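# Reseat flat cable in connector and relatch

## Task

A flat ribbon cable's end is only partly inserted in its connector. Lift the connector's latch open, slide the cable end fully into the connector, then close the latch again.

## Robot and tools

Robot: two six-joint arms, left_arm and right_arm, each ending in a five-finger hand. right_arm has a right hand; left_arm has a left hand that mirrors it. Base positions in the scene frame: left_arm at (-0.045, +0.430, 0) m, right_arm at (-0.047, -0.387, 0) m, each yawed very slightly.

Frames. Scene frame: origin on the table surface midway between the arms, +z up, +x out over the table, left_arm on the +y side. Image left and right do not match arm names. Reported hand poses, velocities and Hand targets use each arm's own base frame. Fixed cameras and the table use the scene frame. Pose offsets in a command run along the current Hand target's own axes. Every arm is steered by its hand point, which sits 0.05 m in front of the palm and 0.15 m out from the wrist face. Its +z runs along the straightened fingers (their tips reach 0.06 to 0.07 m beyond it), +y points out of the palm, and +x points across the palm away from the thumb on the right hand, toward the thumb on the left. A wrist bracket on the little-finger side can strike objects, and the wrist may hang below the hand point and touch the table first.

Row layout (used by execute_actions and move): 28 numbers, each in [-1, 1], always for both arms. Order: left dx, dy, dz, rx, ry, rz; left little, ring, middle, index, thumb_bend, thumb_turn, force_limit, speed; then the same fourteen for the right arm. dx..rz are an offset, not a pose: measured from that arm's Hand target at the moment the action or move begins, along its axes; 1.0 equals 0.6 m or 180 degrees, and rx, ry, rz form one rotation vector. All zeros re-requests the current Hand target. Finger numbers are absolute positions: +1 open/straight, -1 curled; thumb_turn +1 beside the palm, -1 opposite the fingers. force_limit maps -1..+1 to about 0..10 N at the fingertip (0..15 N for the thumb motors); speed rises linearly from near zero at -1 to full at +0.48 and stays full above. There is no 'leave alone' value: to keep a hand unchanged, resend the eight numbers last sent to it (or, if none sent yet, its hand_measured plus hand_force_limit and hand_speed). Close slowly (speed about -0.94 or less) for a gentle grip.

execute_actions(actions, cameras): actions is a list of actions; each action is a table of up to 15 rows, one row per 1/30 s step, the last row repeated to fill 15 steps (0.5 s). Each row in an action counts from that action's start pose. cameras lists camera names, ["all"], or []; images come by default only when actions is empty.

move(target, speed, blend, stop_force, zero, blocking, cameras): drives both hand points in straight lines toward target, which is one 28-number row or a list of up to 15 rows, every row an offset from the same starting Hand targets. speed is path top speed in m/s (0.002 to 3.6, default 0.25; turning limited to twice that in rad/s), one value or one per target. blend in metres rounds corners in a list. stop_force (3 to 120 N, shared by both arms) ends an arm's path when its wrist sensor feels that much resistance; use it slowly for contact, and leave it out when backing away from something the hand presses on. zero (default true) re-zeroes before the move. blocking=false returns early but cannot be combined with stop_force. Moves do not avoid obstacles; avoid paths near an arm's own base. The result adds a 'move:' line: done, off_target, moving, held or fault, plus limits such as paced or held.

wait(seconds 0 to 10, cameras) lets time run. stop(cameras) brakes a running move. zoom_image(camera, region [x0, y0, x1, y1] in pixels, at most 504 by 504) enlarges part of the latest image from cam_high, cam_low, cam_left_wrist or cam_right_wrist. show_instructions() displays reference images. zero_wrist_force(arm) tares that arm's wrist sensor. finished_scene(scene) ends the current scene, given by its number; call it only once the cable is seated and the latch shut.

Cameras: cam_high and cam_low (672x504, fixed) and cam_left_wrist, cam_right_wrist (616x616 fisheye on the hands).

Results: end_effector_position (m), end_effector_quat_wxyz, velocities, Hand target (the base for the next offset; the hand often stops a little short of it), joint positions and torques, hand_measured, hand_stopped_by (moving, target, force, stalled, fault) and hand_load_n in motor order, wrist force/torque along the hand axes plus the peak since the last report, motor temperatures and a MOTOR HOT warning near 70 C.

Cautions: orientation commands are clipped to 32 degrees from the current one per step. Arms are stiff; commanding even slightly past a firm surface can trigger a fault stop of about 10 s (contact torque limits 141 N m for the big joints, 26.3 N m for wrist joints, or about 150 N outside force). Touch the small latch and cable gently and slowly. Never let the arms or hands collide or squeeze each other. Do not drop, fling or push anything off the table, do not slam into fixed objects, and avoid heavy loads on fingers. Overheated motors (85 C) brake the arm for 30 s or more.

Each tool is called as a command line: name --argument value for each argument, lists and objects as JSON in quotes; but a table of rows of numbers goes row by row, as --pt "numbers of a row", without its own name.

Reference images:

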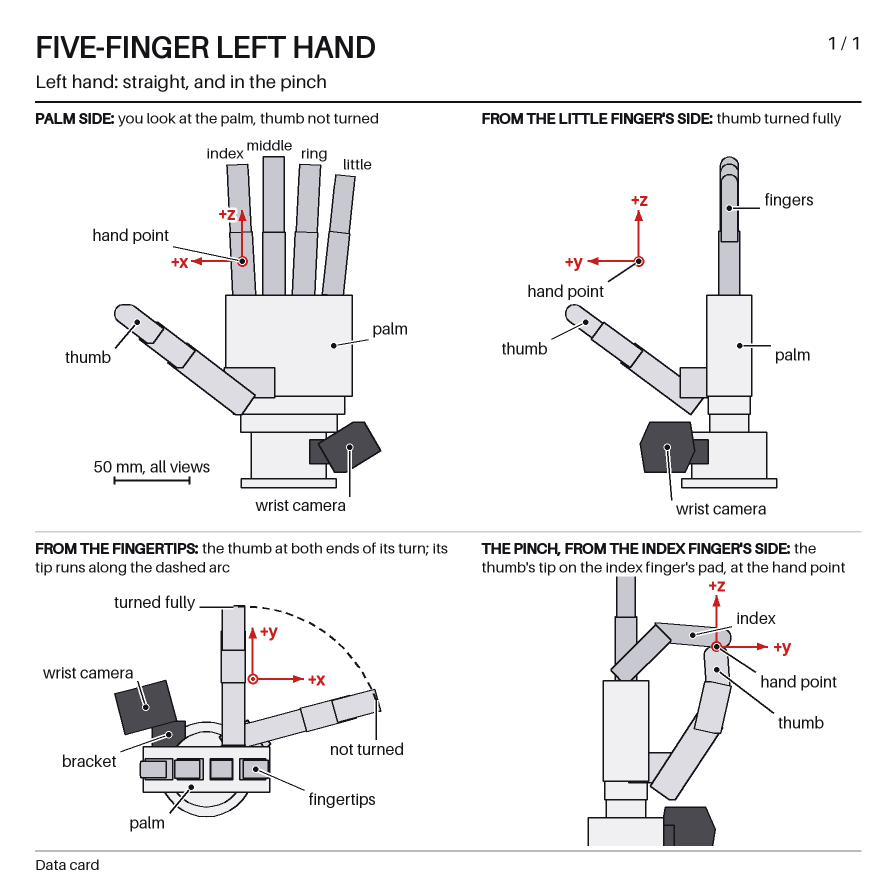

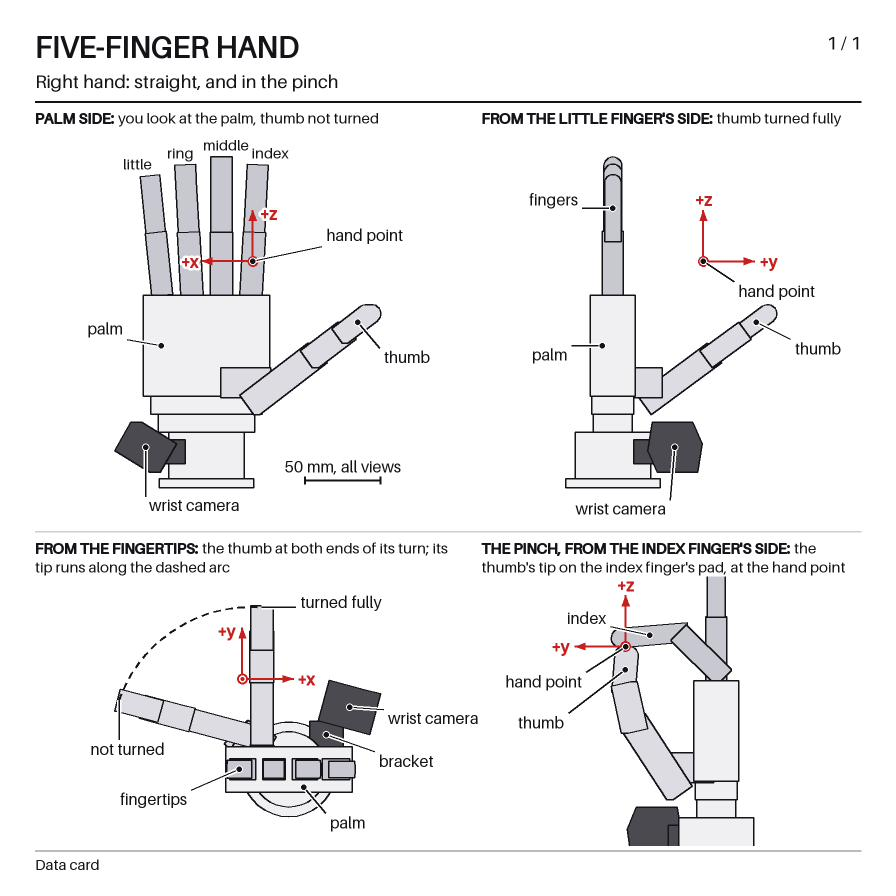

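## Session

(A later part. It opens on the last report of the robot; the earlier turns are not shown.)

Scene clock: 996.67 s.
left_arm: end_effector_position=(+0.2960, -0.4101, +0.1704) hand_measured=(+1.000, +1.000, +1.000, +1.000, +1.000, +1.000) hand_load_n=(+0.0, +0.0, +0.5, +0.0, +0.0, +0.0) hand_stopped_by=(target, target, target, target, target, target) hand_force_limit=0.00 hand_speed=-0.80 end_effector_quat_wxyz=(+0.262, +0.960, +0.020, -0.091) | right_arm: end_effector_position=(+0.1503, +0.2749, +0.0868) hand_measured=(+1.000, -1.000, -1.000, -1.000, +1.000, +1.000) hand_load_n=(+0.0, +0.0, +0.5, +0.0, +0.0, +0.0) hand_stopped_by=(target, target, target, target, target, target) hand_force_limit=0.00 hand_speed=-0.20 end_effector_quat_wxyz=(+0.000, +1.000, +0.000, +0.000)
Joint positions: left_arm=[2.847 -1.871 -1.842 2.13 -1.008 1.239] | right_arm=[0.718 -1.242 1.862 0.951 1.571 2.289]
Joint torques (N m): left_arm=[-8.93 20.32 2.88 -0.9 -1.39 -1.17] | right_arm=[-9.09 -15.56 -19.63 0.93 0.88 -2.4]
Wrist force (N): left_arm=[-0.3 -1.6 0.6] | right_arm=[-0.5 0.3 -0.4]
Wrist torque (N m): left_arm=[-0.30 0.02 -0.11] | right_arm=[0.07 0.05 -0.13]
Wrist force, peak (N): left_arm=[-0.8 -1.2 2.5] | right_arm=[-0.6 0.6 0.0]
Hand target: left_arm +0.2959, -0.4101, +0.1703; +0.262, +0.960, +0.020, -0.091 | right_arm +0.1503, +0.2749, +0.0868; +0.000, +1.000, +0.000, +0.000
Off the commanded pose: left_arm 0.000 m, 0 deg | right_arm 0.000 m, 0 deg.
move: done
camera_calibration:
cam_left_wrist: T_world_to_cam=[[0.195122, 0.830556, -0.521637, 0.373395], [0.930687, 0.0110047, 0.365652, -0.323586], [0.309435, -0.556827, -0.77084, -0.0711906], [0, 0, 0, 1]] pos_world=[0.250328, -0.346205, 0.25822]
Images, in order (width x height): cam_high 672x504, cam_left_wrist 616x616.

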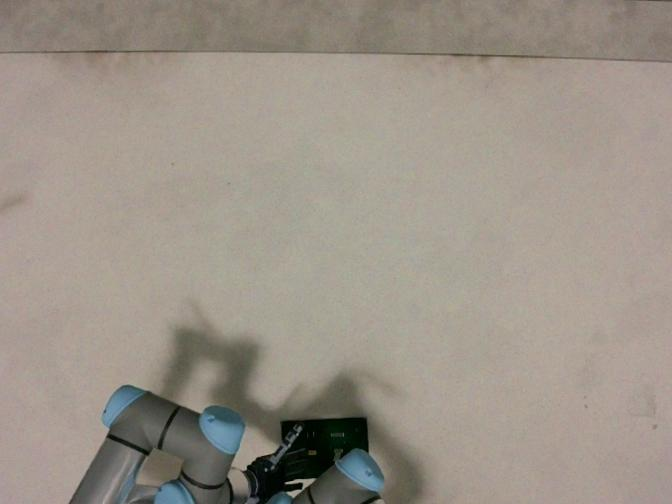

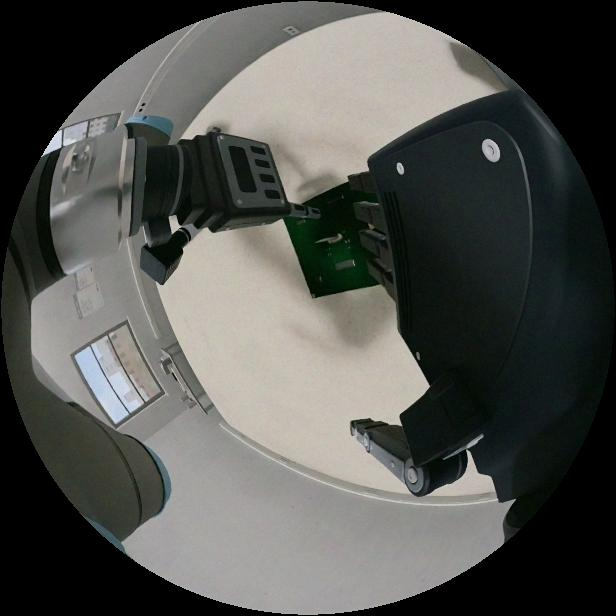

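move --target '[0.02,-0.0108,0.1133,0,0,0, 1, 1, 1, 1, 1, 1, 0, -0.8, 0,0,0,0,0,0, 1, -1, -1, -1, 1, 1, 0, -0.2]' --speed 0.1 --cameras '["cam_left_wrist"]'

zoom_image --camera "cam_left_wrist" --region '[240, 150, 420, 330]'

Scene clock: 1002.67 s.
left_arm: end_effector_position=(+0.2959, -0.4391, +0.1073) hand_measured=(+1.000, +1.000, +1.000, +1.000, +1.000, +1.000) hand_load_n=(+0.0, +0.0, +0.0, +0.0, +0.0, +0.0) hand_stopped_by=(target, target, target, target, target, target) hand_force_limit=0.00 hand_speed=-0.80 end_effector_quat_wxyz=(+0.262, +0.960, +0.020, -0.091) | right_arm: end_effector_position=(+0.1503, +0.2749, +0.0868) hand_measured=(+1.000, -1.000, -1.000, -1.000, +1.000, +1.000) hand_load_n=(+0.0, +0.0, +0.0, +0.0, +0.0, +0.0) hand_stopped_by=(target, target, target, target, target, target) hand_force_limit=0.00 hand_speed=-0.20 end_effector_quat_wxyz=(+0.000, +1.000, +0.000, +0.000)
Joint positions: left_arm=[2.772 -1.994 -1.845 2.303 -1.009 1.15] | right_arm=[0.718 -1.242 1.862 0.951 1.571 2.289]
Joint torques (N m): left_arm=[9.12 28.43 20.23 -1.27 -0.78 3.2] | right_arm=[-8.94 -16.49 -20.07 1.15 0.9 -2.51]
Wrist force (N): left_arm=[-0.3 -1.8 0.9] | right_arm=[-0.6 0.5 -0.2]
Wrist torque (N m): left_arm=[-0.33 0.04 -0.10] | right_arm=[0.10 0.07 -0.13]
Wrist force, peak (N): left_arm=[-0.1 -2.0 2.0] | right_arm=[-0.6 0.7 -0.1]
Hand target: left_arm +0.2960, -0.4391, +0.1073; +0.262, +0.960, +0.020, -0.091 | right_arm +0.1503, +0.2749, +0.0868; +0.000, +1.000, +0.000, +0.000
Off the commanded pose: left_arm 0.000 m, 0 deg | right_arm 0.000 m, 0 deg.
move: done
camera_calibration:
cam_left_wrist: T_world_to_cam=[[0.194962, 0.830683, -0.521495, 0.364762], [0.930785, 0.0109412, 0.365404, -0.300231], [0.30924, -0.556639, -0.771054, -0.135796], [0, 0, 0, 1]] pos_world=[0.250329, -0.375306, 0.195221]
Images, in order (width x height): cam_left_wrist 616x616.

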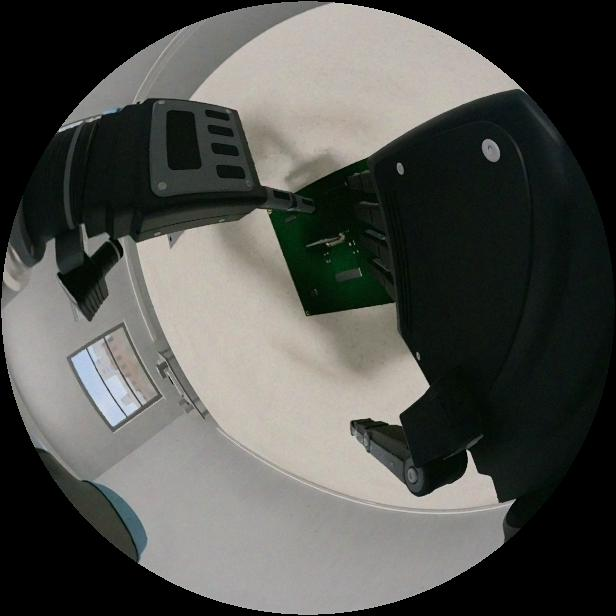

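Scaled by 2.800 from the camera's 616x616 image, which has a finer 880x880 frame.

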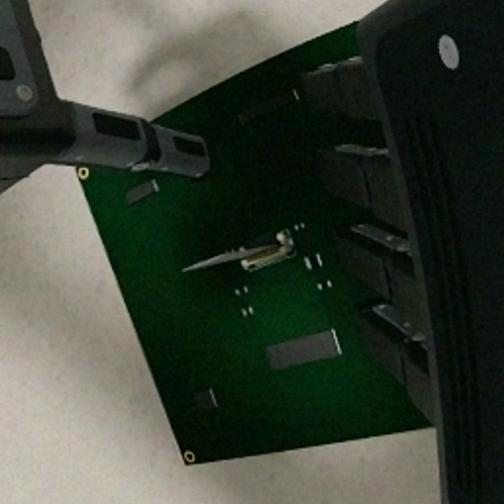

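move --target '[0.0062,-0.0167,0.0282,0,0,0, 1, 1, 1, 1, 1, 1, 0, -0.8, 0,0,0,0,0,0, 1, -1, -1, -1, 1, 1, 0, -0.2]' --speed 0.006 --stop_force 6 --cameras '["cam_left_wrist"]'

zoom_image --camera "cam_left_wrist" --region '[240, 150, 420, 330]'

Scene clock: 1010.53 s.
left_arm: end_effector_position=(+0.2960, -0.4391, +0.0946) hand_measured=(+1.000, +1.000, +1.000, +1.000, +1.000, +1.000) hand_load_n=(+0.0, +0.0, -2.0, -2.0, +0.0, +0.0) hand_stopped_by=(target, target, target, target, target, target) hand_force_limit=0.00 hand_speed=-0.80 end_effector_quat_wxyz=(+0.262, +0.960, +0.020, -0.091) | right_arm: end_effector_position=(+0.1503, +0.2749, +0.0868) hand_measured=(+1.000, -1.000, -1.000, -1.000, +1.000, +1.000) hand_load_n=(+0.0, +0.0, +0.0, +0.0, -0.5, +0.0) hand_stopped_by=(target, target, target, target, target, target) hand_force_limit=0.00 hand_speed=-0.20 end_effector_quat_wxyz=(+0.000, +1.000, +0.000, +0.000)
Joint positions: left_arm=[2.772 -2.014 -1.856 2.334 -1.009 1.15] | right_arm=[0.718 -1.242 1.862 0.951 1.571 2.289]
Joint torques (N m): left_arm=[7.52 39.67 19.7 -3.4 0.81 3] | right_arm=[-10 -15.75 -19.19 0.89 1.04 -2.47]
Wrist force (N): left_arm=[-0.7 1.2 -5.3] | right_arm=[-0.3 0.3 0.0]
Wrist torque (N m): left_arm=[-0.07 -0.05 -0.15] | right_arm=[0.05 0.01 -0.12]
Wrist force, peak (N): left_arm=[-2.2 1.3 -9.2] | right_arm=[-0.7 0.5 -0.5]
Hand target: left_arm +0.2960, -0.4391, +0.0946; +0.262, +0.960, +0.020, -0.091 (not the last commanded pose) | right_arm +0.1503, +0.2749, +0.0868; +0.000, +1.000, +0.000, +0.000
Off the commanded pose: left_arm 0.007 m, 0 deg | right_arm 0.000 m, 0 deg.
move: contact (left_arm)
camera_calibration:
cam_left_wrist: T_world_to_cam=[[0.19497, 0.830618, -0.521595, 0.357996], [0.930751, 0.0110375, 0.365487, -0.295525], [0.309337, -0.556734, -0.770946, -0.145689], [0, 0, 0, 1]] pos_world=[0.250329, -0.375206, 0.18242]
Images, in order (width x height): cam_left_wrist 616x616.

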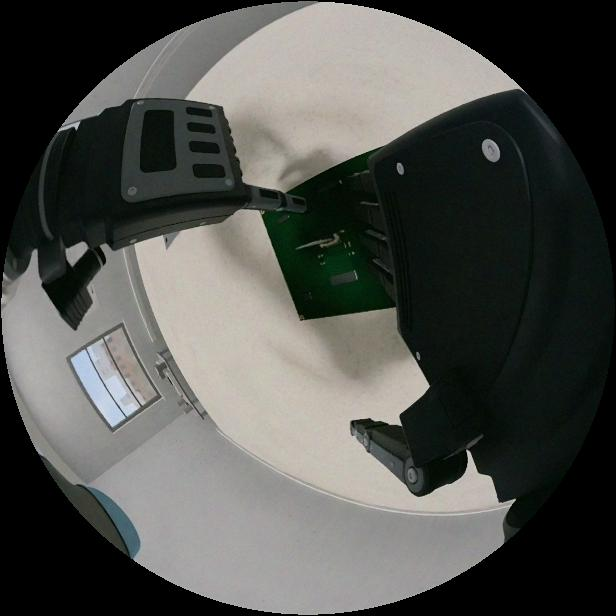

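Scaled by 2.800 from the camera's 616x616 image, which has a finer 880x880 frame.

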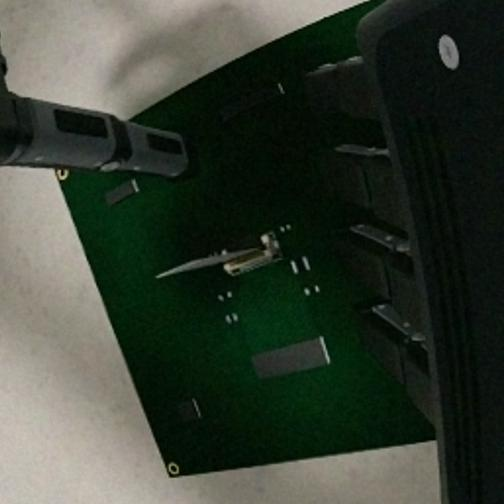

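move --target '[0.0031,-0.0083,0.0141,0,0,0, 1, 1, 1, 1, 1, 1, 0, -0.8, 0,0,0,0,0,0, 1, -1, -1, -1, 1, 1, 0, -0.2]' --speed 0.004 --stop_force 4

Scene clock: 1016.10 s.
left_arm: end_effector_position=(+0.2961, -0.4391, +0.0944) hand_measured=(+1.000, +1.000, +1.000, +1.000, +1.000, +1.000) hand_load_n=(+0.0, +0.0, -2.5, -2.5, +0.0, +0.0) hand_stopped_by=(target, target, target, target, target, target) hand_force_limit=0.00 hand_speed=-0.80 end_effector_quat_wxyz=(+0.262, +0.960, +0.020, -0.091) | right_arm: end_effector_position=(+0.1503, +0.2749, +0.0868) hand_measured=(+1.000, -1.000, -1.000, -1.000, +1.000, +1.000) hand_load_n=(+0.0, +0.0, +0.0, +0.0, +0.0, +0.0) hand_stopped_by=(target, target, target, target, target, target) hand_force_limit=0.00 hand_speed=-0.20 end_effector_quat_wxyz=(+0.000, +1.000, +0.000, +0.000)
Joint positions: left_arm=[2.772 -2.015 -1.856 2.335 -1.009 1.15] | right_arm=[0.718 -1.242 1.862 0.951 1.571 2.289]
Joint torques (N m): left_arm=[-4.62 38.66 15.45 -2.98 -1.77 1.95] | right_arm=[-10.46 -16.08 -18.26 1.06 0.65 -2.43]
Wrist force (N): left_arm=[-2.3 2.1 -8.4] | right_arm=[-0.3 0.3 -0.2]
Wrist torque (N m): left_arm=[0.05 -0.10 -0.25] | right_arm=[0.07 0.02 -0.13]
Wrist force, peak (N): left_arm=[-4.3 2.0 -13.2] | right_arm=[-0.8 0.4 -0.1]
Hand target: left_arm +0.2961, -0.4391, +0.0944; +0.262, +0.960, +0.020, -0.091 (not the last commanded pose) | right_arm +0.1503, +0.2749, +0.0868; +0.000, +1.000, +0.000, +0.000
Off the commanded pose: left_arm 0.010 m, 0 deg | right_arm 0.000 m, 0 deg.
move: contact (left_arm)

move --target '[0,0,0,0,0,0, 1, 1, 1, 1, 1, 1, 0, -0.8, 0.015,0,0.0332,0,0,0, 1, -1, -1, -1, 1, 1, 0, -0.2]' --speed 0.05 --cameras '["cam_right_wrist"]'

zoom_image --camera "cam_right_wrist" --region '[230, 140, 310, 220]'

Scene clock: 1021.93 s.
left_arm: end_effector_position=(+0.2961, -0.4391, +0.0944) hand_measured=(+1.000, +1.000, +1.000, +1.000, +1.000, +1.000) hand_load_n=(+0.0, +0.0, -2.5, -2.5, +0.0, +0.0) hand_stopped_by=(target, target, target, target, target, target) hand_force_limit=0.00 hand_speed=-0.80 end_effector_quat_wxyz=(+0.262, +0.960, +0.020, -0.091) | right_arm: end_effector_position=(+0.1594, +0.2748, +0.0668) hand_measured=(+1.000, -1.000, -1.000, -1.000, +1.000, +1.000) hand_load_n=(+0.0, +0.0, +0.5, +0.0, +0.0, +0.0) hand_stopped_by=(target, target, target, target, target, target) hand_force_limit=0.00 hand_speed=-0.20 end_effector_quat_wxyz=(+0.000, +1.000, +0.000, +0.000)
Joint positions: left_arm=[2.772 -2.015 -1.856 2.335 -1.009 1.15] | right_arm=[0.702 -1.204 1.869 0.905 1.571 2.272]
Joint torques (N m): left_arm=[-2.83 39.23 17.03 -3 -1.66 2.02] | right_arm=[8.6 -43.63 -14.64 4.28 0.49 2.72]
Wrist force (N): left_arm=[-2.6 2.5 -8.8] | right_arm=[-0.6 0.6 -0.4]
Wrist torque (N m): left_arm=[0.07 -0.11 -0.25] | right_arm=[0.12 0.05 0.07]
Wrist force, peak (N): left_arm=[-2.4 2.5 -9.1] | right_arm=[-0.8 0.5 -0.6]
Hand target: left_arm +0.2961, -0.4391, +0.0944; +0.262, +0.960, +0.020, -0.091 | right_arm +0.1594, +0.2749, +0.0669; +0.000, +1.000, +0.000, +0.000
Off the commanded pose: left_arm 0.000 m, 0 deg | right_arm 0.000 m, 0 deg.
move: done
camera_calibration:
cam_right_wrist: T_world_to_cam=[[0.271098, -0.961952, 0.0339641, 0.217621], [-0.841267, -0.219645, 0.49399, 0.165849], [-0.467735, -0.162493, -0.868804, 0.296011], [0, 0, 0, 1]] pos_world=[0.218981, 0.293868, 0.167856]
Images, in order (width x height): cam_right_wrist 616x616.

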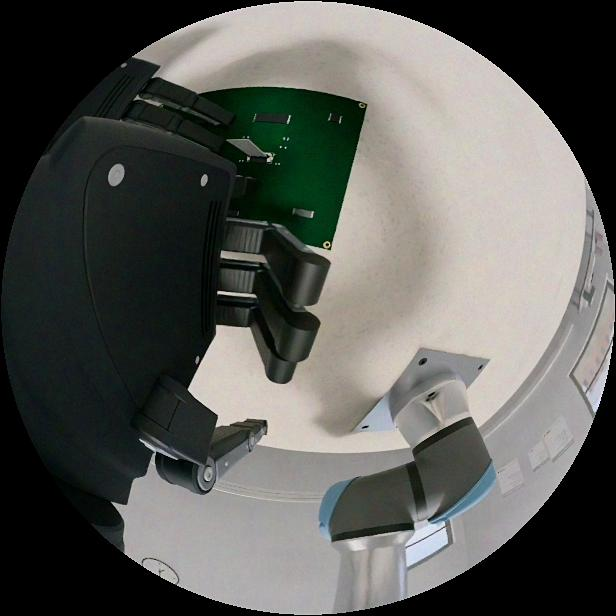

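Scaled by 6.300 from the camera's 616x616 image, which has a finer 880x880 frame.

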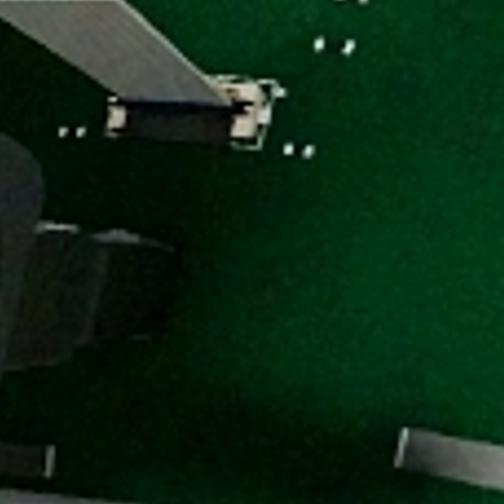

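move --target '[0,0,0,0,0,0, 1, 1, 1, 1, 1, 1, 0, -0.8, 0.033,0,0,0,0,0, 1, -1, -1, -1, 1, 1, 0, -0.2]' --speed 0.006 --stop_force 3 --cameras '["cam_right_wrist","cam_left_wrist"]'

zoom_image --camera "cam_right_wrist" --region '[230, 140, 310, 220]'

zoom_image --camera "cam_left_wrist" --region '[260, 160, 380, 280]'

Scene clock: 1034.33 s.
left_arm: end_effector_position=(+0.2961, -0.4391, +0.0944) hand_measured=(+1.000, +1.000, +1.000, +1.000, +1.000, +1.000) hand_load_n=(+0.0, +0.0, -3.0, -2.5, +0.0, +0.0) hand_stopped_by=(target, target, target, target, target, target) hand_force_limit=0.00 hand_speed=-0.80 end_effector_quat_wxyz=(+0.262, +0.960, +0.020, -0.091) | right_arm: end_effector_position=(+0.1729, +0.2749, +0.0669) hand_measured=(+1.000, -1.000, -1.000, -1.000, +1.000, +1.000) hand_load_n=(+0.0, +0.0, +0.0, +0.0, +0.0, +0.0) hand_stopped_by=(target, target, target, target, target, target) hand_force_limit=0.00 hand_speed=-0.20 end_effector_quat_wxyz=(+0.000, +1.000, +0.000, +0.000)
Joint positions: left_arm=[2.772 -2.015 -1.856 2.335 -1.009 1.15] | right_arm=[0.678 -1.19 1.848 0.913 1.571 2.249]
Joint torques (N m): left_arm=[-0.1 38.68 16.82 -2.99 -1.7 2.19] | right_arm=[9.7 -45.34 -4.72 0.2 1.24 3.12]
Wrist force (N): left_arm=[0.1 2.8 -8.7] | right_arm=[-3.7 0.7 -1.0]
Wrist torque (N m): left_arm=[0.02 0.05 -0.09] | right_arm=[0.09 -0.11 -0.13]
Wrist force, peak (N): left_arm=[-2.3 2.6 -8.9] | right_arm=[-4.5 0.5 -1.4]
Hand target: left_arm +0.2961, -0.4391, +0.0944; +0.262, +0.960, +0.020, -0.091 | right_arm +0.1729, +0.2749, +0.0669; +0.000, +1.000, +0.000, +0.000 (not the last commanded pose)
Off the commanded pose: left_arm 0.000 m, 0 deg | right_arm 0.006 m, 0 deg.
move: contact (right_arm)
camera_calibration:
cam_left_wrist: T_world_to_cam=[[0.195088, 0.830613, -0.521559, 0.357916], [0.930658, 0.0110591, 0.365724, -0.295554], [0.309543, -0.556741, -0.770858, -0.146001], [0, 0, 0, 1]] pos_world=[0.250428, -0.375306, 0.18222]
cam_right_wrist: T_world_to_cam=[[0.27098, -0.961989, 0.0338685, 0.214108], [-0.841428, -0.219637, 0.493719, 0.177259], [-0.467514, -0.162286, -0.868962, 0.302343], [0, 0, 0, 1]] pos_world=[0.232481, 0.293968, 0.167957]
Images, in order (width x height): cam_left_wrist 616x616, cam_right_wrist 616x616.

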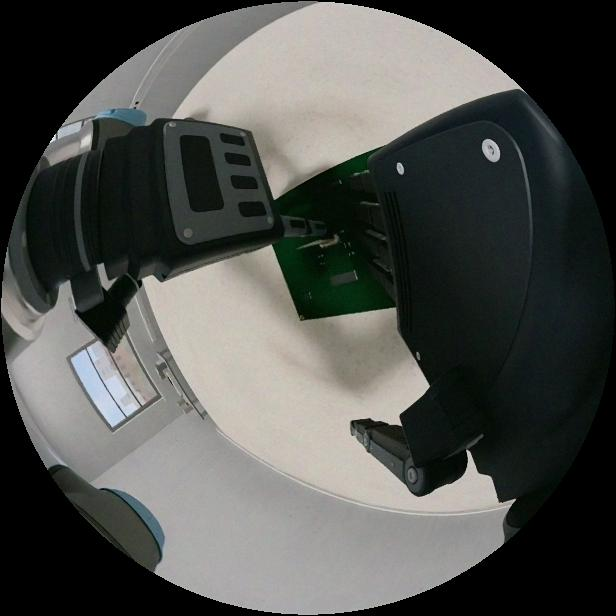

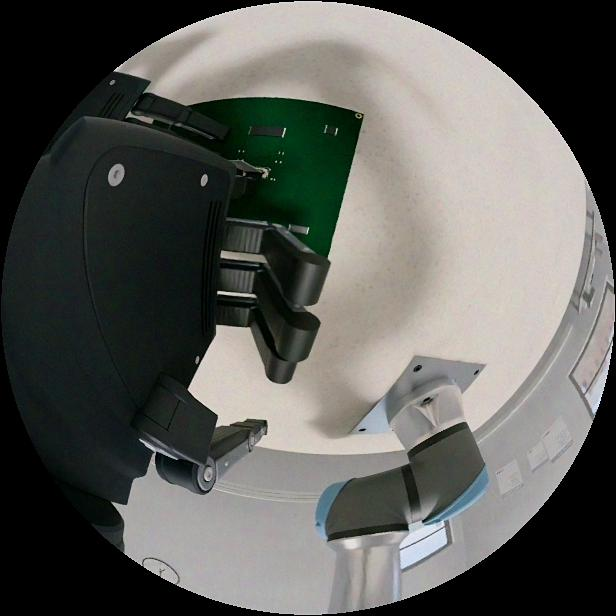

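Scaled by 6.300 from the camera's 616x616 image, which has a finer 880x880 frame.

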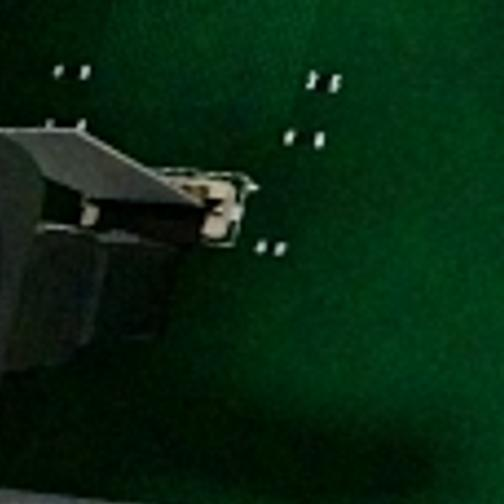

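Scaled by 4.200 from the camera's 616x616 image, which has a finer 880x880 frame.

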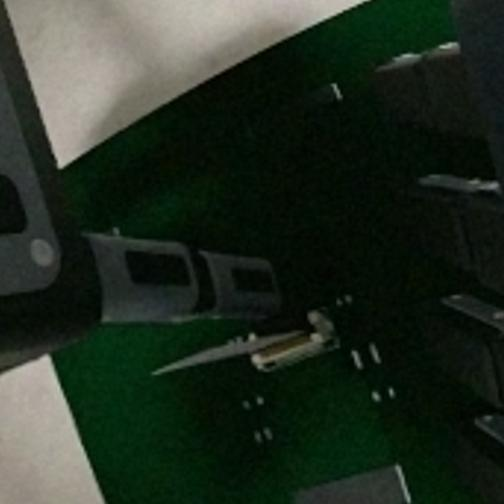

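move --target '[0,0,0,0,0,0, 1, 1, 1, 1, 1, 1, 0, -0.8, 0,0,-0.0067,0,0,0, 1, -1, -1, -1, 1, 1, 0, -0.2]' --speed 0.005 --stop_force 5 --cameras '["cam_right_wrist","cam_left_wrist"]'

zoom_image --camera "cam_right_wrist" --region '[230, 140, 310, 220]'

zoom_image --camera "cam_left_wrist" --region '[260, 160, 380, 280]'

Scene clock: 1042.57 s.
left_arm: end_effector_position=(+0.2961, -0.4391, +0.0944) hand_measured=(+1.000, +1.000, +1.000, +1.000, +1.000, +1.000) hand_load_n=(+0.0, +0.0, -2.5, -2.0, +0.0, +0.0) hand_stopped_by=(target, target, target, target, target, target) hand_force_limit=0.00 hand_speed=-0.80 end_effector_quat_wxyz=(+0.262, +0.960, +0.020, -0.091) | right_arm: end_effector_position=(+0.1729, +0.2749, +0.0710) hand_measured=(+1.000, -1.000, -1.000, -1.000, +1.000, +1.000) hand_load_n=(+0.0, +0.0, +0.0, +0.0, +0.0, +0.0) hand_stopped_by=(target, target, target, target, target, target) hand_force_limit=0.00 hand_speed=-0.20 end_effector_quat_wxyz=(+0.000, +1.000, +0.000, +0.000)
Joint positions: left_arm=[2.772 -2.015 -1.856 2.335 -1.009 1.15] | right_arm=[0.678 -1.196 1.844 0.922 1.571 2.249]
Joint torques (N m): left_arm=[2.46 35.7 16.99 -3.02 -1.56 2.25] | right_arm=[8.91 -28.28 -14.18 0.71 1.38 3]
Wrist force (N): left_arm=[0.4 2.4 -8.3] | right_arm=[-0.5 0.3 -0.6]
Wrist torque (N m): left_arm=[0.02 0.05 -0.09] | right_arm=[0.09 0.05 0.06]
Wrist force, peak (N): left_arm=[0.2 3.1 -8.9] | right_arm=[-3.9 0.8 -0.9]
Hand target: left_arm +0.2961, -0.4391, +0.0944; +0.262, +0.960, +0.020, -0.091 | right_arm +0.1729, +0.2749, +0.0710; +0.000, +1.000, +0.000, +0.000
Off the commanded pose: left_arm 0.000 m, 0 deg | right_arm 0.000 m, 0 deg.
move: done
camera_calibration:
cam_left_wrist: T_world_to_cam=[[0.195088, 0.830613, -0.521559, 0.357916], [0.930658, 0.0110591, 0.365724, -0.295554], [0.309543, -0.556741, -0.770858, -0.146001], [0, 0, 0, 1]] pos_world=[0.250428, -0.375306, 0.18222]
cam_right_wrist: T_world_to_cam=[[0.271026, -0.96198, 0.0337621, 0.213947], [-0.841453, -0.219744, 0.493628, 0.175371], [-0.467442, -0.162195, -0.869017, 0.305918], [0, 0, 0, 1]] pos_world=[0.23258, 0.293968, 0.172057]
Images, in order (width x height): cam_left_wrist 616x616, cam_right_wrist 616x616.

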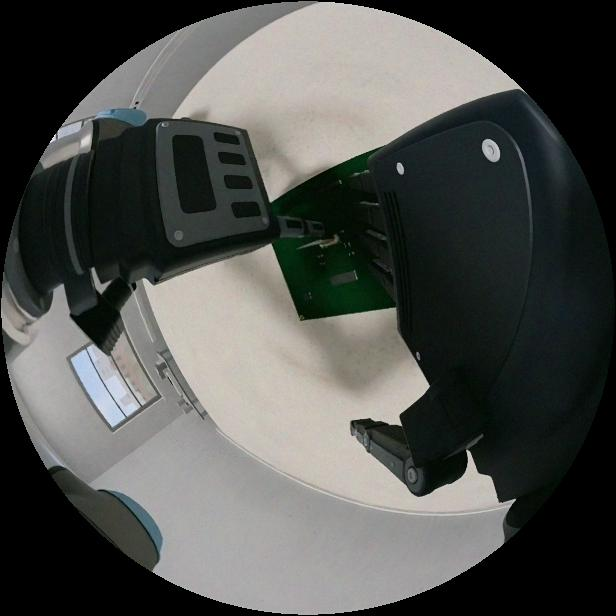

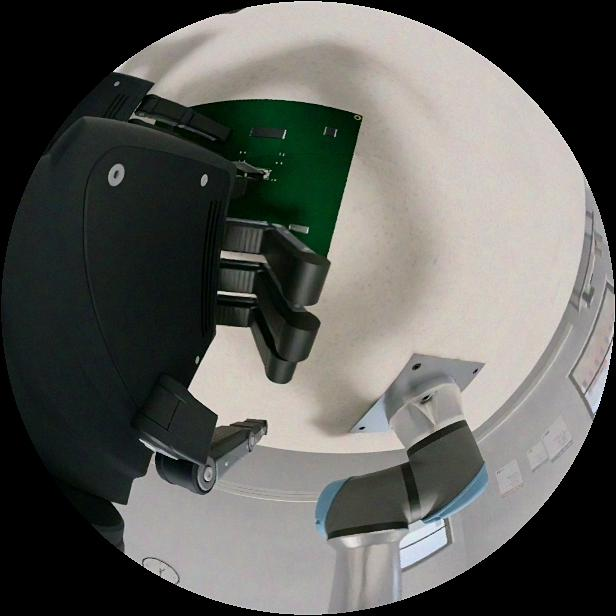

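Scaled by 6.300 from the camera's 616x616 image, which has a finer 880x880 frame.

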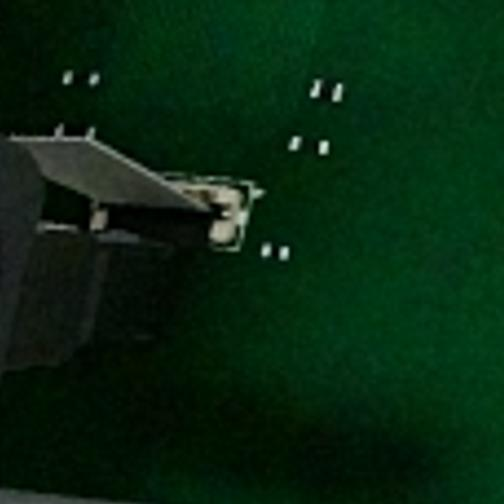

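Scaled by 4.200 from the camera's 616x616 image, which has a finer 880x880 frame.

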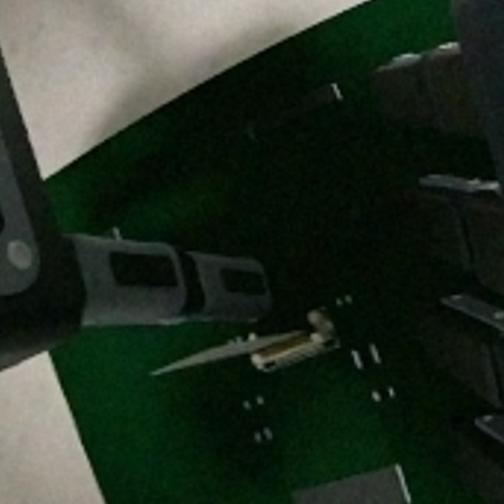

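move --pt "0 0 0 0 0 0 1 1 1 1 1 1 0 -0.8 -0.035 0.015 -0.09 0 0 0 1 -1 -1 -1 1 1 0 -0.2" --pt "0 0 0 0 0 0 1 1 1 1 1 1 0 -0.8 0.078 0.23 -0.315 0 0 0 -1 -1 -1 -1 1 1 0 -0.2" --pt "0 0 0 0 0 0 1 1 1 1 1 1 0 -0.8 0.078 0.23 -0.315 -0.613 -0.164 -0.613 -1 -1 -1 -1 1 1 0 -0.2" --speed 0.4 --blend '[0.02,0,0]'

Scene clock: 1105.77 s.
left_arm: end_effector_position=(+0.2961, -0.4391, +0.0944) hand_measured=(+1.000, +1.000, +1.000, +1.000, +1.000, +1.000) hand_load_n=(+0.0, +0.0, -3.0, -2.5, +0.0, +0.0) hand_stopped_by=(target, target, target, target, target, target) hand_force_limit=0.00 hand_speed=-0.80 end_effector_quat_wxyz=(+0.262, +0.960, +0.020, -0.091) | right_arm: end_effector_position=(+0.2197, +0.1373, +0.2601) hand_measured=(-1.000, -1.000, -1.000, -1.000, +1.000, +1.000) hand_load_n=(+0.0, +0.0, +0.0, +0.0, +0.0, +0.0) hand_stopped_by=(target, target, target, target, target, target) hand_force_limit=0.00 hand_speed=-0.20 end_effector_quat_wxyz=(+0.471, +0.736, +0.471, -0.126)
Joint positions: left_arm=[2.772 -2.015 -1.856 2.335 -1.009 1.15] | right_arm=[0.893 -1.174 1.982 1.493 2.359 1.641]
Joint torques (N m): left_arm=[6.17 33.05 17.01 -2.99 -1.42 2.55] | right_arm=[-11.62 -43.17 -21.51 3.99 -0.35 2.73]
Wrist force (N): left_arm=[0.1 2.7 -8.7] | right_arm=[-0.6 0.5 0.5]
Wrist torque (N m): left_arm=[0.03 0.04 -0.09] | right_arm=[-0.08 -0.19 0.14]
Wrist force, peak (N): left_arm=[-0.1 2.8 -9.0] | right_arm=[-2.5 -0.9 -0.9]
Hand target: left_arm +0.2961, -0.4391, +0.0944; +0.262, +0.960, +0.020, -0.091 | right_arm +0.2197, +0.1373, +0.2601; +0.470, +0.736, +0.470, -0.126 (not the last commanded pose)
Off the commanded pose: left_arm 0.000 m, 0 deg | right_arm 0.000 m, 74 deg.
move: held (right_arm; a check stopped the path); path passed 2 of 3 targets; limits=held
pose unreachable (right arm): on one or more control steps of this call, first in action 0 (counted from 0), this arm could not follow its commanded pose, so it was not sent that pose on those steps. It may still have moved: this result reports where it is.
cause: moving toward the commanded pose would bring two parts of the arm too close to each other (joints 4 (wrist 1) to 6 (wrist 3) lie between them).

move --target '[0,0,0,0,0,0, 1, 1, 1, 1, 1, 1, 0, -0.8, 0,0,0,0.1634,0.2826,-0.1255, -1, -1, -1, -1, 1, 1, 0, -0.2]' --speed 0.5

move --target '[0,0,0,0,0,0, 1, 1, 1, 1, 1, 1, 0, -0.8, 0,0,0,0,0,-0.5, -1, -1, -1, -1, 1, 1, 0, -0.2]' --speed 0.5

Scene clock: 1139.33 s.
left_arm: end_effector_position=(+0.2961, -0.4391, +0.0944) hand_measured=(+1.000, +1.000, +1.000, +1.000, +1.000, +1.000) hand_load_n=(+0.0, +0.0, -3.0, -2.5, -0.5, +0.0) hand_stopped_by=(target, target, target, target, target, target) hand_force_limit=0.00 hand_speed=-0.80 end_effector_quat_wxyz=(+0.262, +0.960, +0.020, -0.091) | right_arm: end_effector_position=(+0.2197, +0.1373, +0.2601) hand_measured=(-1.000, -1.000, -1.000, -1.000, +1.000, +1.000) hand_load_n=(+0.0, +0.0, +0.0, +0.0, +0.0, +0.0) hand_stopped_by=(target, target, target, target, target, target) hand_force_limit=0.00 hand_speed=-0.20 end_effector_quat_wxyz=(+0.000, +0.707, +0.707, +0.000) end_effector_velocity=(+0.000, +0.000, +0.000) end_effector_angular_velocity=(+0.002, +0.002, +0.005)
Joint positions: left_arm=[2.772 -2.015 -1.856 2.335 -1.009 1.15] | right_arm=[0.198 -1.802 1.971 1.402 1.57 0.199]
Joint velocities: left_arm=[within noise] | right_arm=[-0.003 0.001 0 0.001 -0.002 -0.008]
Joint torques (N m): left_arm=[8.71 30.7 17.54 -3.08 -1.46 2.59] | right_arm=[-11.47 3.8 -27.17 3.8 -1.13 -2.68]
Wrist force (N): left_arm=[0.5 2.3 -8.2] | right_arm=[-0.6 0.1 -0.3]
Wrist torque (N m): left_arm=[0.00 0.03 -0.07] | right_arm=[-0.01 0.02 -0.06]
Wrist force, peak (N): left_arm=[0.0 3.1 -8.8] | right_arm=[-1.4 0.3 -0.9]
Hand target: left_arm +0.2961, -0.4391, +0.0944; +0.262, +0.960, +0.020, -0.091 | right_arm +0.2197, +0.1373, +0.2601; +0.000, +0.707, +0.707, +0.000
Off the commanded pose: left_arm 0.000 m, 0 deg | right_arm 0.000 m, 0 deg.
move: done

Scene clock: 1141.53 s.
left_arm: end_effector_position=(+0.2961, -0.4391, +0.0944) hand_measured=(+1.000, +1.000, +1.000, +1.000, +1.000, +1.000) hand_load_n=(+0.0, +0.0, -2.5, -2.5, -0.5, +0.0) hand_stopped_by=(target, target, target, target, target, target) hand_force_limit=0.00 hand_speed=-0.80 end_effector_quat_wxyz=(+0.262, +0.960, +0.020, -0.091) | right_arm: end_effector_position=(+0.2198, +0.1372, +0.2601) hand_measured=(-1.000, -1.000, -1.000, -1.000, +1.000, +1.000) hand_load_n=(+0.0, +0.0, +0.0, +0.0, +0.0, +0.0) hand_stopped_by=(target, target, target, target, target, target) hand_force_limit=0.00 hand_speed=-0.20 end_effector_quat_wxyz=(+0.000, +0.000, +1.000, +0.000)
Joint positions: left_arm=[2.772 -2.015 -1.856 2.335 -1.009 1.15] | right_arm=[-0.326 -1.892 2.034 1.429 1.57 -1.896]
Joint torques (N m): left_arm=[9.18 29.9 16.8 -3.05 -1.35 2.61] | right_arm=[10.62 -18.03 -7.06 3.93 1.45 -2.88]
Wrist force (N): left_arm=[0.6 2.2 -7.8] | right_arm=[-0.4 0.2 -0.5]
Wrist torque (N m): left_arm=[0.03 0.05 -0.08] | right_arm=[0.05 0.06 -0.10]
Wrist force, peak (N): left_arm=[0.3 2.9 -8.9] | right_arm=[-1.0 0.2 -0.5]
Hand target: left_arm +0.2961, -0.4391, +0.0944; +0.262, +0.960, +0.020, -0.091 | right_arm +0.2197, +0.1373, +0.2601; +0.000, +0.000, +1.000, +0.000
Off the commanded pose: left_arm 0.000 m, 0 deg | right_arm 0.000 m, 0 deg.
move: done

move --pt "0 0 0 0 0 0 1 1 1 1 1 1 0 -0.8 -0.0833 0.055 0.0667 0 -0.5 0 -1 -1 -1 -1 1 1 0 -0.2" --pt "0 0 0 0 0 0 1 1 1 1 1 1 0 -0.8 -0.115 0.205 0.1667 0 -0.5 0 -1 -1 -1 -1 1 1 0 -0.2" --pt "0 0 0 0 0 0 1 1 1 1 1 1 0 -0.8 -0.115 0.245 0.2372 0 -0.5 0 -1 -1 -1 -1 1 1 0 -0.2" --speed '[0.4,0.25,0.12]' --blend '[0.02,0.02,0]' --cameras '["cam_right_wrist"]'

Scene clock: 1158.70 s.
left_arm: end_effector_position=(+0.2961, -0.4391, +0.0944) hand_measured=(+1.000, +1.000, +1.000, +1.000, +1.000, +1.000) hand_load_n=(+0.0, +0.0, -3.0, -2.5, +0.0, +0.0) hand_stopped_by=(target, target, target, target, target, target) hand_force_limit=0.00 hand_speed=-0.80 end_effector_quat_wxyz=(+0.262, +0.960, +0.020, -0.091) | right_arm: end_effector_position=(+0.2570, +0.1639, +0.2309) hand_measured=(-1.000, -1.000, -1.000, -1.000, +1.000, +1.000) hand_load_n=(+0.0, +0.0, +0.0, +0.0, +0.0, +0.0) hand_stopped_by=(target, target, target, target, target, target) hand_force_limit=0.00 hand_speed=-0.20 end_effector_quat_wxyz=(+0.552, +0.037, +0.832, -0.046)
Joint positions: left_arm=[2.772 -2.015 -1.856 2.335 -1.009 1.15] | right_arm=[-0.176 -2.616 2.572 0.44 1.526 -1.628]
Joint torques (N m): left_arm=[10.4 27.68 17.04 -2.96 -1.26 2.86] | right_arm=[-10.06 21.17 -28.13 1.28 -1 -2.76]
Wrist force (N): left_arm=[0.7 1.9 -7.7] | right_arm=[-0.1 1.0 0.7]
Wrist torque (N m): left_arm=[0.00 0.04 -0.08] | right_arm=[0.13 -0.31 0.05]
Wrist force, peak (N): left_arm=[0.2 2.9 -8.9] | right_arm=[-0.7 0.6 3.5]
Hand target: left_arm +0.2961, -0.4391, +0.0944; +0.262, +0.960, +0.020, -0.091 | right_arm +0.2570, +0.1639, +0.2309; +0.552, +0.037, +0.832, -0.046 (not the last commanded pose)
Off the commanded pose: left_arm 0.000 m, 0 deg | right_arm 0.168 m, 24 deg.
move: held (right_arm; a check stopped the path); path passed 0 of 3 targets; limits=held
pose unreachable (right arm): on one or more control steps of this call, first in action 0 (counted from 0), this arm could not follow its commanded pose, so it was not sent that pose on those steps. It may still have moved: this result reports where it is.
cause: moving toward the commanded pose would bring two parts of the arm too close to each other (joints 3 (elbow) to 5 (wrist 2) lie between them).
camera_calibration:
cam_right_wrist: T_world_to_cam=[[-0.0277115, 0.962327, -0.27048, -0.0893818], [-0.10226, 0.266436, 0.958413, -0.234245], [0.994372, 0.0542183, 0.0910237, -0.166688], [0, 0, 0, 1]] pos_world=[0.139319, 0.157463, 0.2155]
Images, in order (width x height): cam_right_wrist 616x616.

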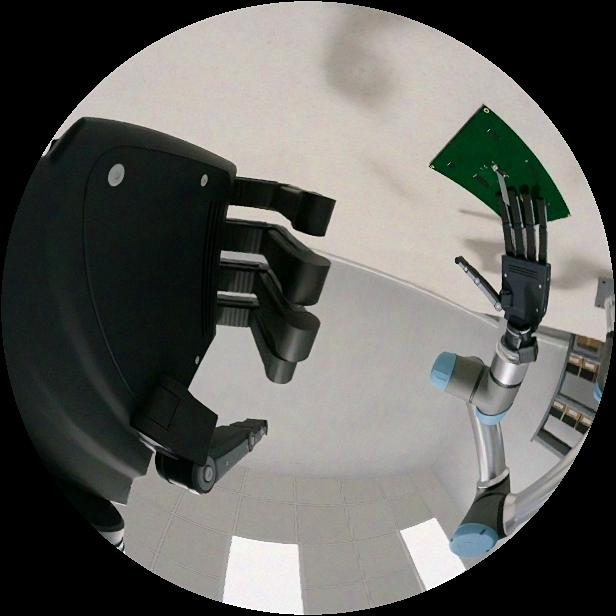

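move --pt "0 0 0 0 0 0 1 1 1 1 1 1 0 -0.8 -0.0373 0.1435 0.0758 0 0 0 -1 -1 -1 -1 1 1 0 -0.2" --pt "0 0 0 0 0 0 1 1 1 1 1 1 0 -0.8 0.0977 0.1887 0.0985 -0.0375 -0.0435 -0.0009 -1 -1 -1 -1 1 1 0 -0.2" --pt "0 0 0 0 0 0 1 1 1 1 1 1 0 -0.8 0.1717 0.2147 0.1268 -0.0375 -0.0435 -0.0009 -1 -1 -1 -1 1 1 0 -0.2" --speed '[0.3,0.2,0.1]' --blend '[0.02,0.02,0]' --cameras '["cam_right_wrist"]'

Scene clock: 1182.33 s.
left_arm: end_effector_position=(+0.2961, -0.4391, +0.0944) hand_measured=(+1.000, +1.000, +1.000, +1.000, +1.000, +1.000) hand_load_n=(+0.0, +0.0, -3.0, -2.5, +0.0, +0.0) hand_stopped_by=(target, target, target, target, target, target) hand_force_limit=0.00 hand_speed=-0.80 end_effector_quat_wxyz=(+0.262, +0.960, +0.020, -0.091) | right_arm: end_effector_position=(+0.3011, +0.2842, +0.1021) hand_measured=(-1.000, -1.000, -1.000, -1.000, +1.000, +1.000) hand_load_n=(+0.0, +0.0, +0.0, +0.0, +0.0, +0.0) hand_stopped_by=(target, target, target, target, target, target) hand_force_limit=0.00 hand_speed=-0.20 end_effector_quat_wxyz=(+0.609, +0.000, +0.793, +0.000)
Joint positions: left_arm=[2.772 -2.015 -1.856 2.335 -1.009 1.15] | right_arm=[0.726 -1.451 2.574 -0.78 2.267 -1.345]
Joint torques (N m): left_arm=[10.48 25.48 16.42 -2.95 -1.1 3.06] | right_arm=[-10.09 -1.71 -16.11 -1.36 -0.61 -2.61]
Wrist force (N): left_arm=[0.3 3.0 -8.6] | right_arm=[-0.5 0.7 0.5]
Wrist torque (N m): left_arm=[0.04 0.01 -0.07] | right_arm=[0.10 -0.28 -0.05]
Wrist force, peak (N): left_arm=[0.2 2.9 -8.9] | right_arm=[-1.9 0.9 1.2]
Hand target: left_arm +0.2961, -0.4391, +0.0944; +0.262, +0.960, +0.020, -0.091 | right_arm +0.3011, +0.2841, +0.1021; +0.609, +0.000, +0.793, +0.000
Off the commanded pose: left_arm 0.000 m, 0 deg | right_arm 0.000 m, 0 deg.
move: done
camera_calibration:
cam_right_wrist: T_world_to_cam=[[-0.102478, 0.962135, -0.252574, -0.217981], [-0.260229, 0.219138, 0.940351, -0.0755136], [0.960093, 0.162092, 0.227918, -0.239718], [0, 0, 0, 1]] pos_world=[0.188162, 0.265132, 0.070589]
Images, in order (width x height): cam_right_wrist 616x616.

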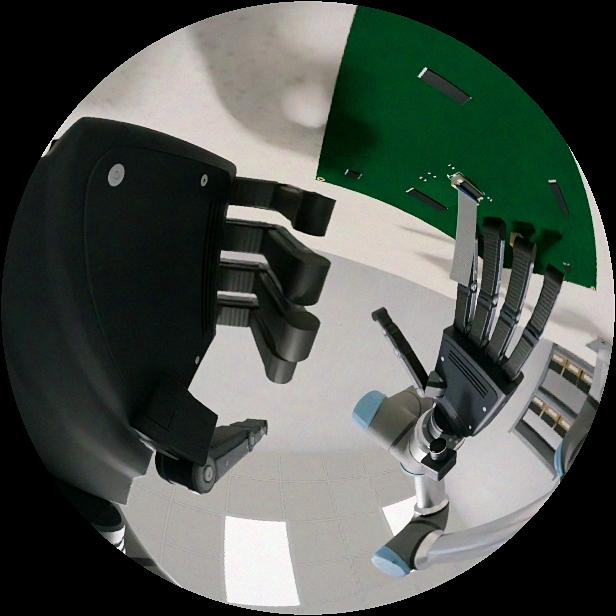

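zoom_image --camera "cam_right_wrist" --region '[440, 162, 496, 218]'

zoom_image --camera "cam_right_wrist" --region '[448, 168, 490, 210]'

Scaled by 9.000 from the camera's 616x616 image, which has a finer 880x880 frame.

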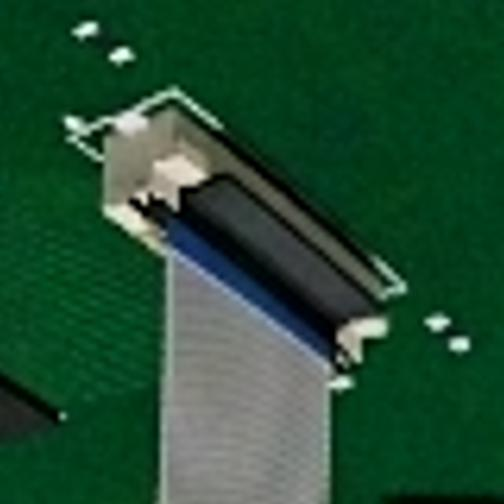

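Scaled by 12.000 from the camera's 616x616 image, which has a finer 880x880 frame.

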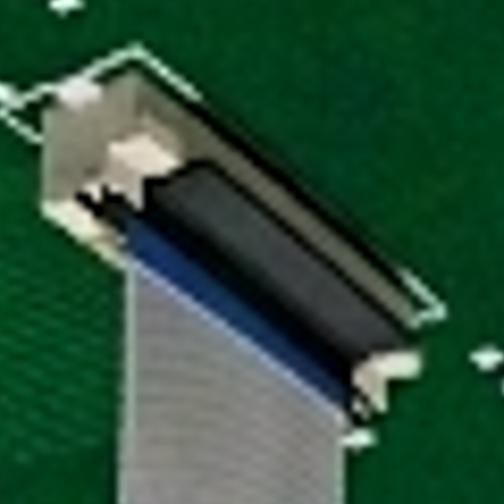

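zoom_image --camera "cam_right_wrist" --region '[448, 172, 472, 196]'

zoom_image --camera "cam_right_wrist" --region '[464, 184, 488, 208]'

zoom_image --camera "cam_left_wrist" --region '[280, 200, 360, 280]'

Scaled by 21.000 from the camera's 616x616 image, which has a finer 880x880 frame.

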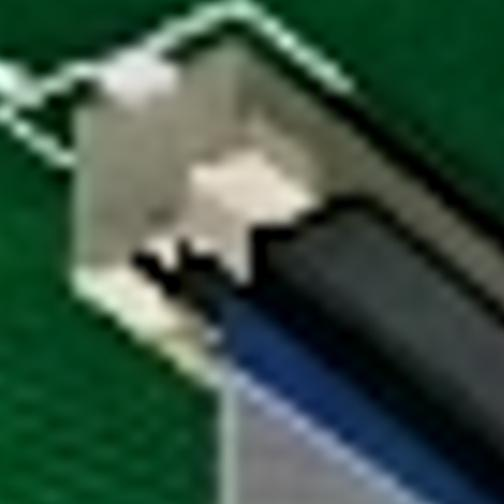

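Scaled by 21.000 from the camera's 616x616 image, which has a finer 880x880 frame.

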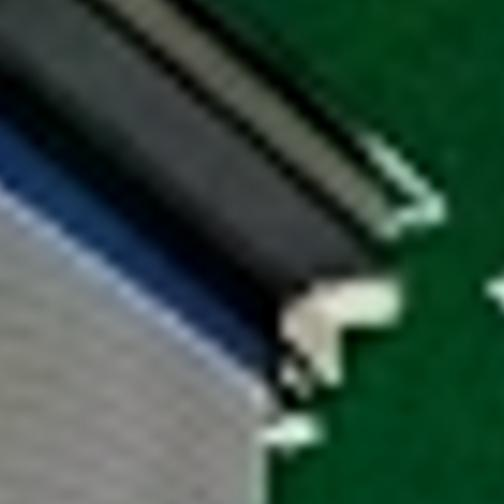

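This scene's latest camera images include none from cam_left_wrist. They are from: cam_right_wrist. cam_left_wrist's image comes with the result of a call that names it in "cameras".

move --pt "-0.0037 0.01 -0.0169 0 0 0 1 1 1 1 1 1 0 -0.8 0 0 0 0 0 0 -1 -1 -1 -1 1 1 0 -0.2" --pt "0.0198 0.0287 -0.011 0 0 0 1 1 1 1 1 1 0 -0.8 0 0 0 0 0 0 -1 -1 -1 -1 1 1 0 -0.2" --speed 0.03 --cameras '["cam_left_wrist"]'

zoom_image --camera "cam_left_wrist" --region '[270, 170, 410, 310]'

Scene clock: 1270.53 s.
left_arm: end_effector_position=(+0.3103, -0.4508, +0.1064) hand_measured=(+1.000, +1.000, +1.000, +1.000, +1.000, +1.000) hand_load_n=(+0.0, +0.0, +0.0, +0.0, +0.0, +0.0) hand_stopped_by=(target, target, target, target, target, target) hand_force_limit=0.00 hand_speed=-0.80 end_effector_quat_wxyz=(+0.262, +0.960, +0.020, -0.091) end_effector_velocity=(-0.002, +0.001, +0.000) end_effector_angular_velocity=(+0.000, +0.001, +0.000) | right_arm: end_effector_position=(+0.3011, +0.2841, +0.1021) hand_measured=(-1.000, -1.000, -1.000, -1.000, +1.000, +1.000) hand_load_n=(-0.5, +0.0, +0.5, +0.0, +0.0, +0.0) hand_stopped_by=(target, target, target, target, target, target) hand_force_limit=0.00 hand_speed=-0.20 end_effector_quat_wxyz=(+0.609, +0.000, +0.793, +0.000)
Joint positions: left_arm=[2.757 -2.03 -1.787 2.291 -1.01 1.132] | right_arm=[0.726 -1.45 2.574 -0.78 2.267 -1.345]
Joint velocities: left_arm=[0 0.002 -0.005 0.001 0 0] | right_arm=[within noise]
Joint torques (N m): left_arm=[9.09 44.24 3.08 -0.8 -1.28 2.46] | right_arm=[-11.95 -4.76 -3.35 -1.44 -0.35 -2.9]
Wrist force (N): left_arm=[-0.8 -2.1 0.9] | right_arm=[-0.3 0.9 0.8]
Wrist torque (N m): left_arm=[-0.41 0.12 0.01] | right_arm=[0.12 -0.30 -0.02]
Wrist force, peak (N): left_arm=[0.2 2.8 -8.9] | right_arm=[-0.3 1.3 0.5]
Hand target: left_arm +0.3103, -0.4508, +0.1064; +0.262, +0.960, +0.020, -0.091 | right_arm +0.3011, +0.2841, +0.1021; +0.609, +0.000, +0.793, +0.000
Off the commanded pose: left_arm 0.000 m, 0 deg | right_arm 0.000 m, 0 deg.
move: done
camera_calibration:
cam_left_wrist: T_world_to_cam=[[0.194866, 0.830662, -0.521563, 0.371202], [0.930767, 0.0111078, 0.365444, -0.312986], [0.309354, -0.556666, -0.770988, -0.147556], [0, 0, 0, 1]] pos_world=[0.264629, -0.387006, 0.194221]
Images, in order (width x height): cam_left_wrist 616x616.

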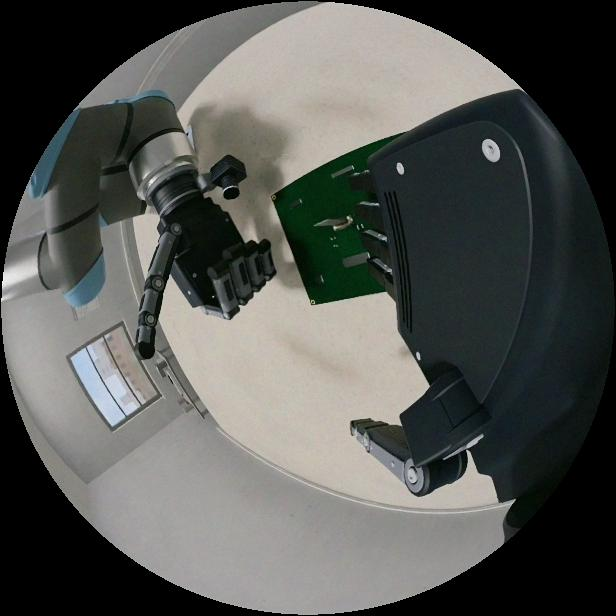

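Scaled by 3.600 from the camera's 616x616 image, which has a finer 880x880 frame.

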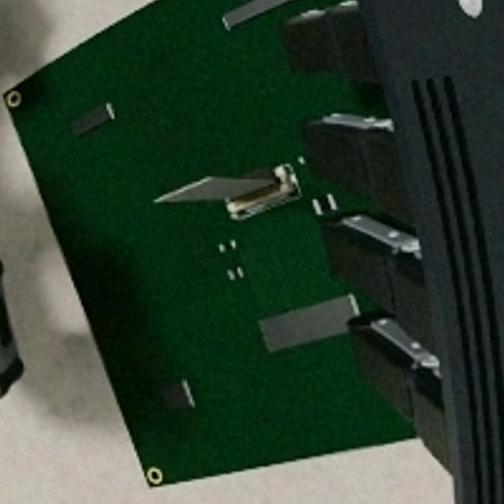

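zoom_image --camera "cam_left_wrist" --region '[308, 206, 358, 236]'

Scaled by 10.080 from the camera's 616x616 image, which has a finer 880x880 frame.

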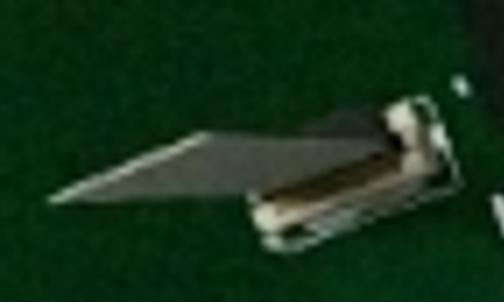

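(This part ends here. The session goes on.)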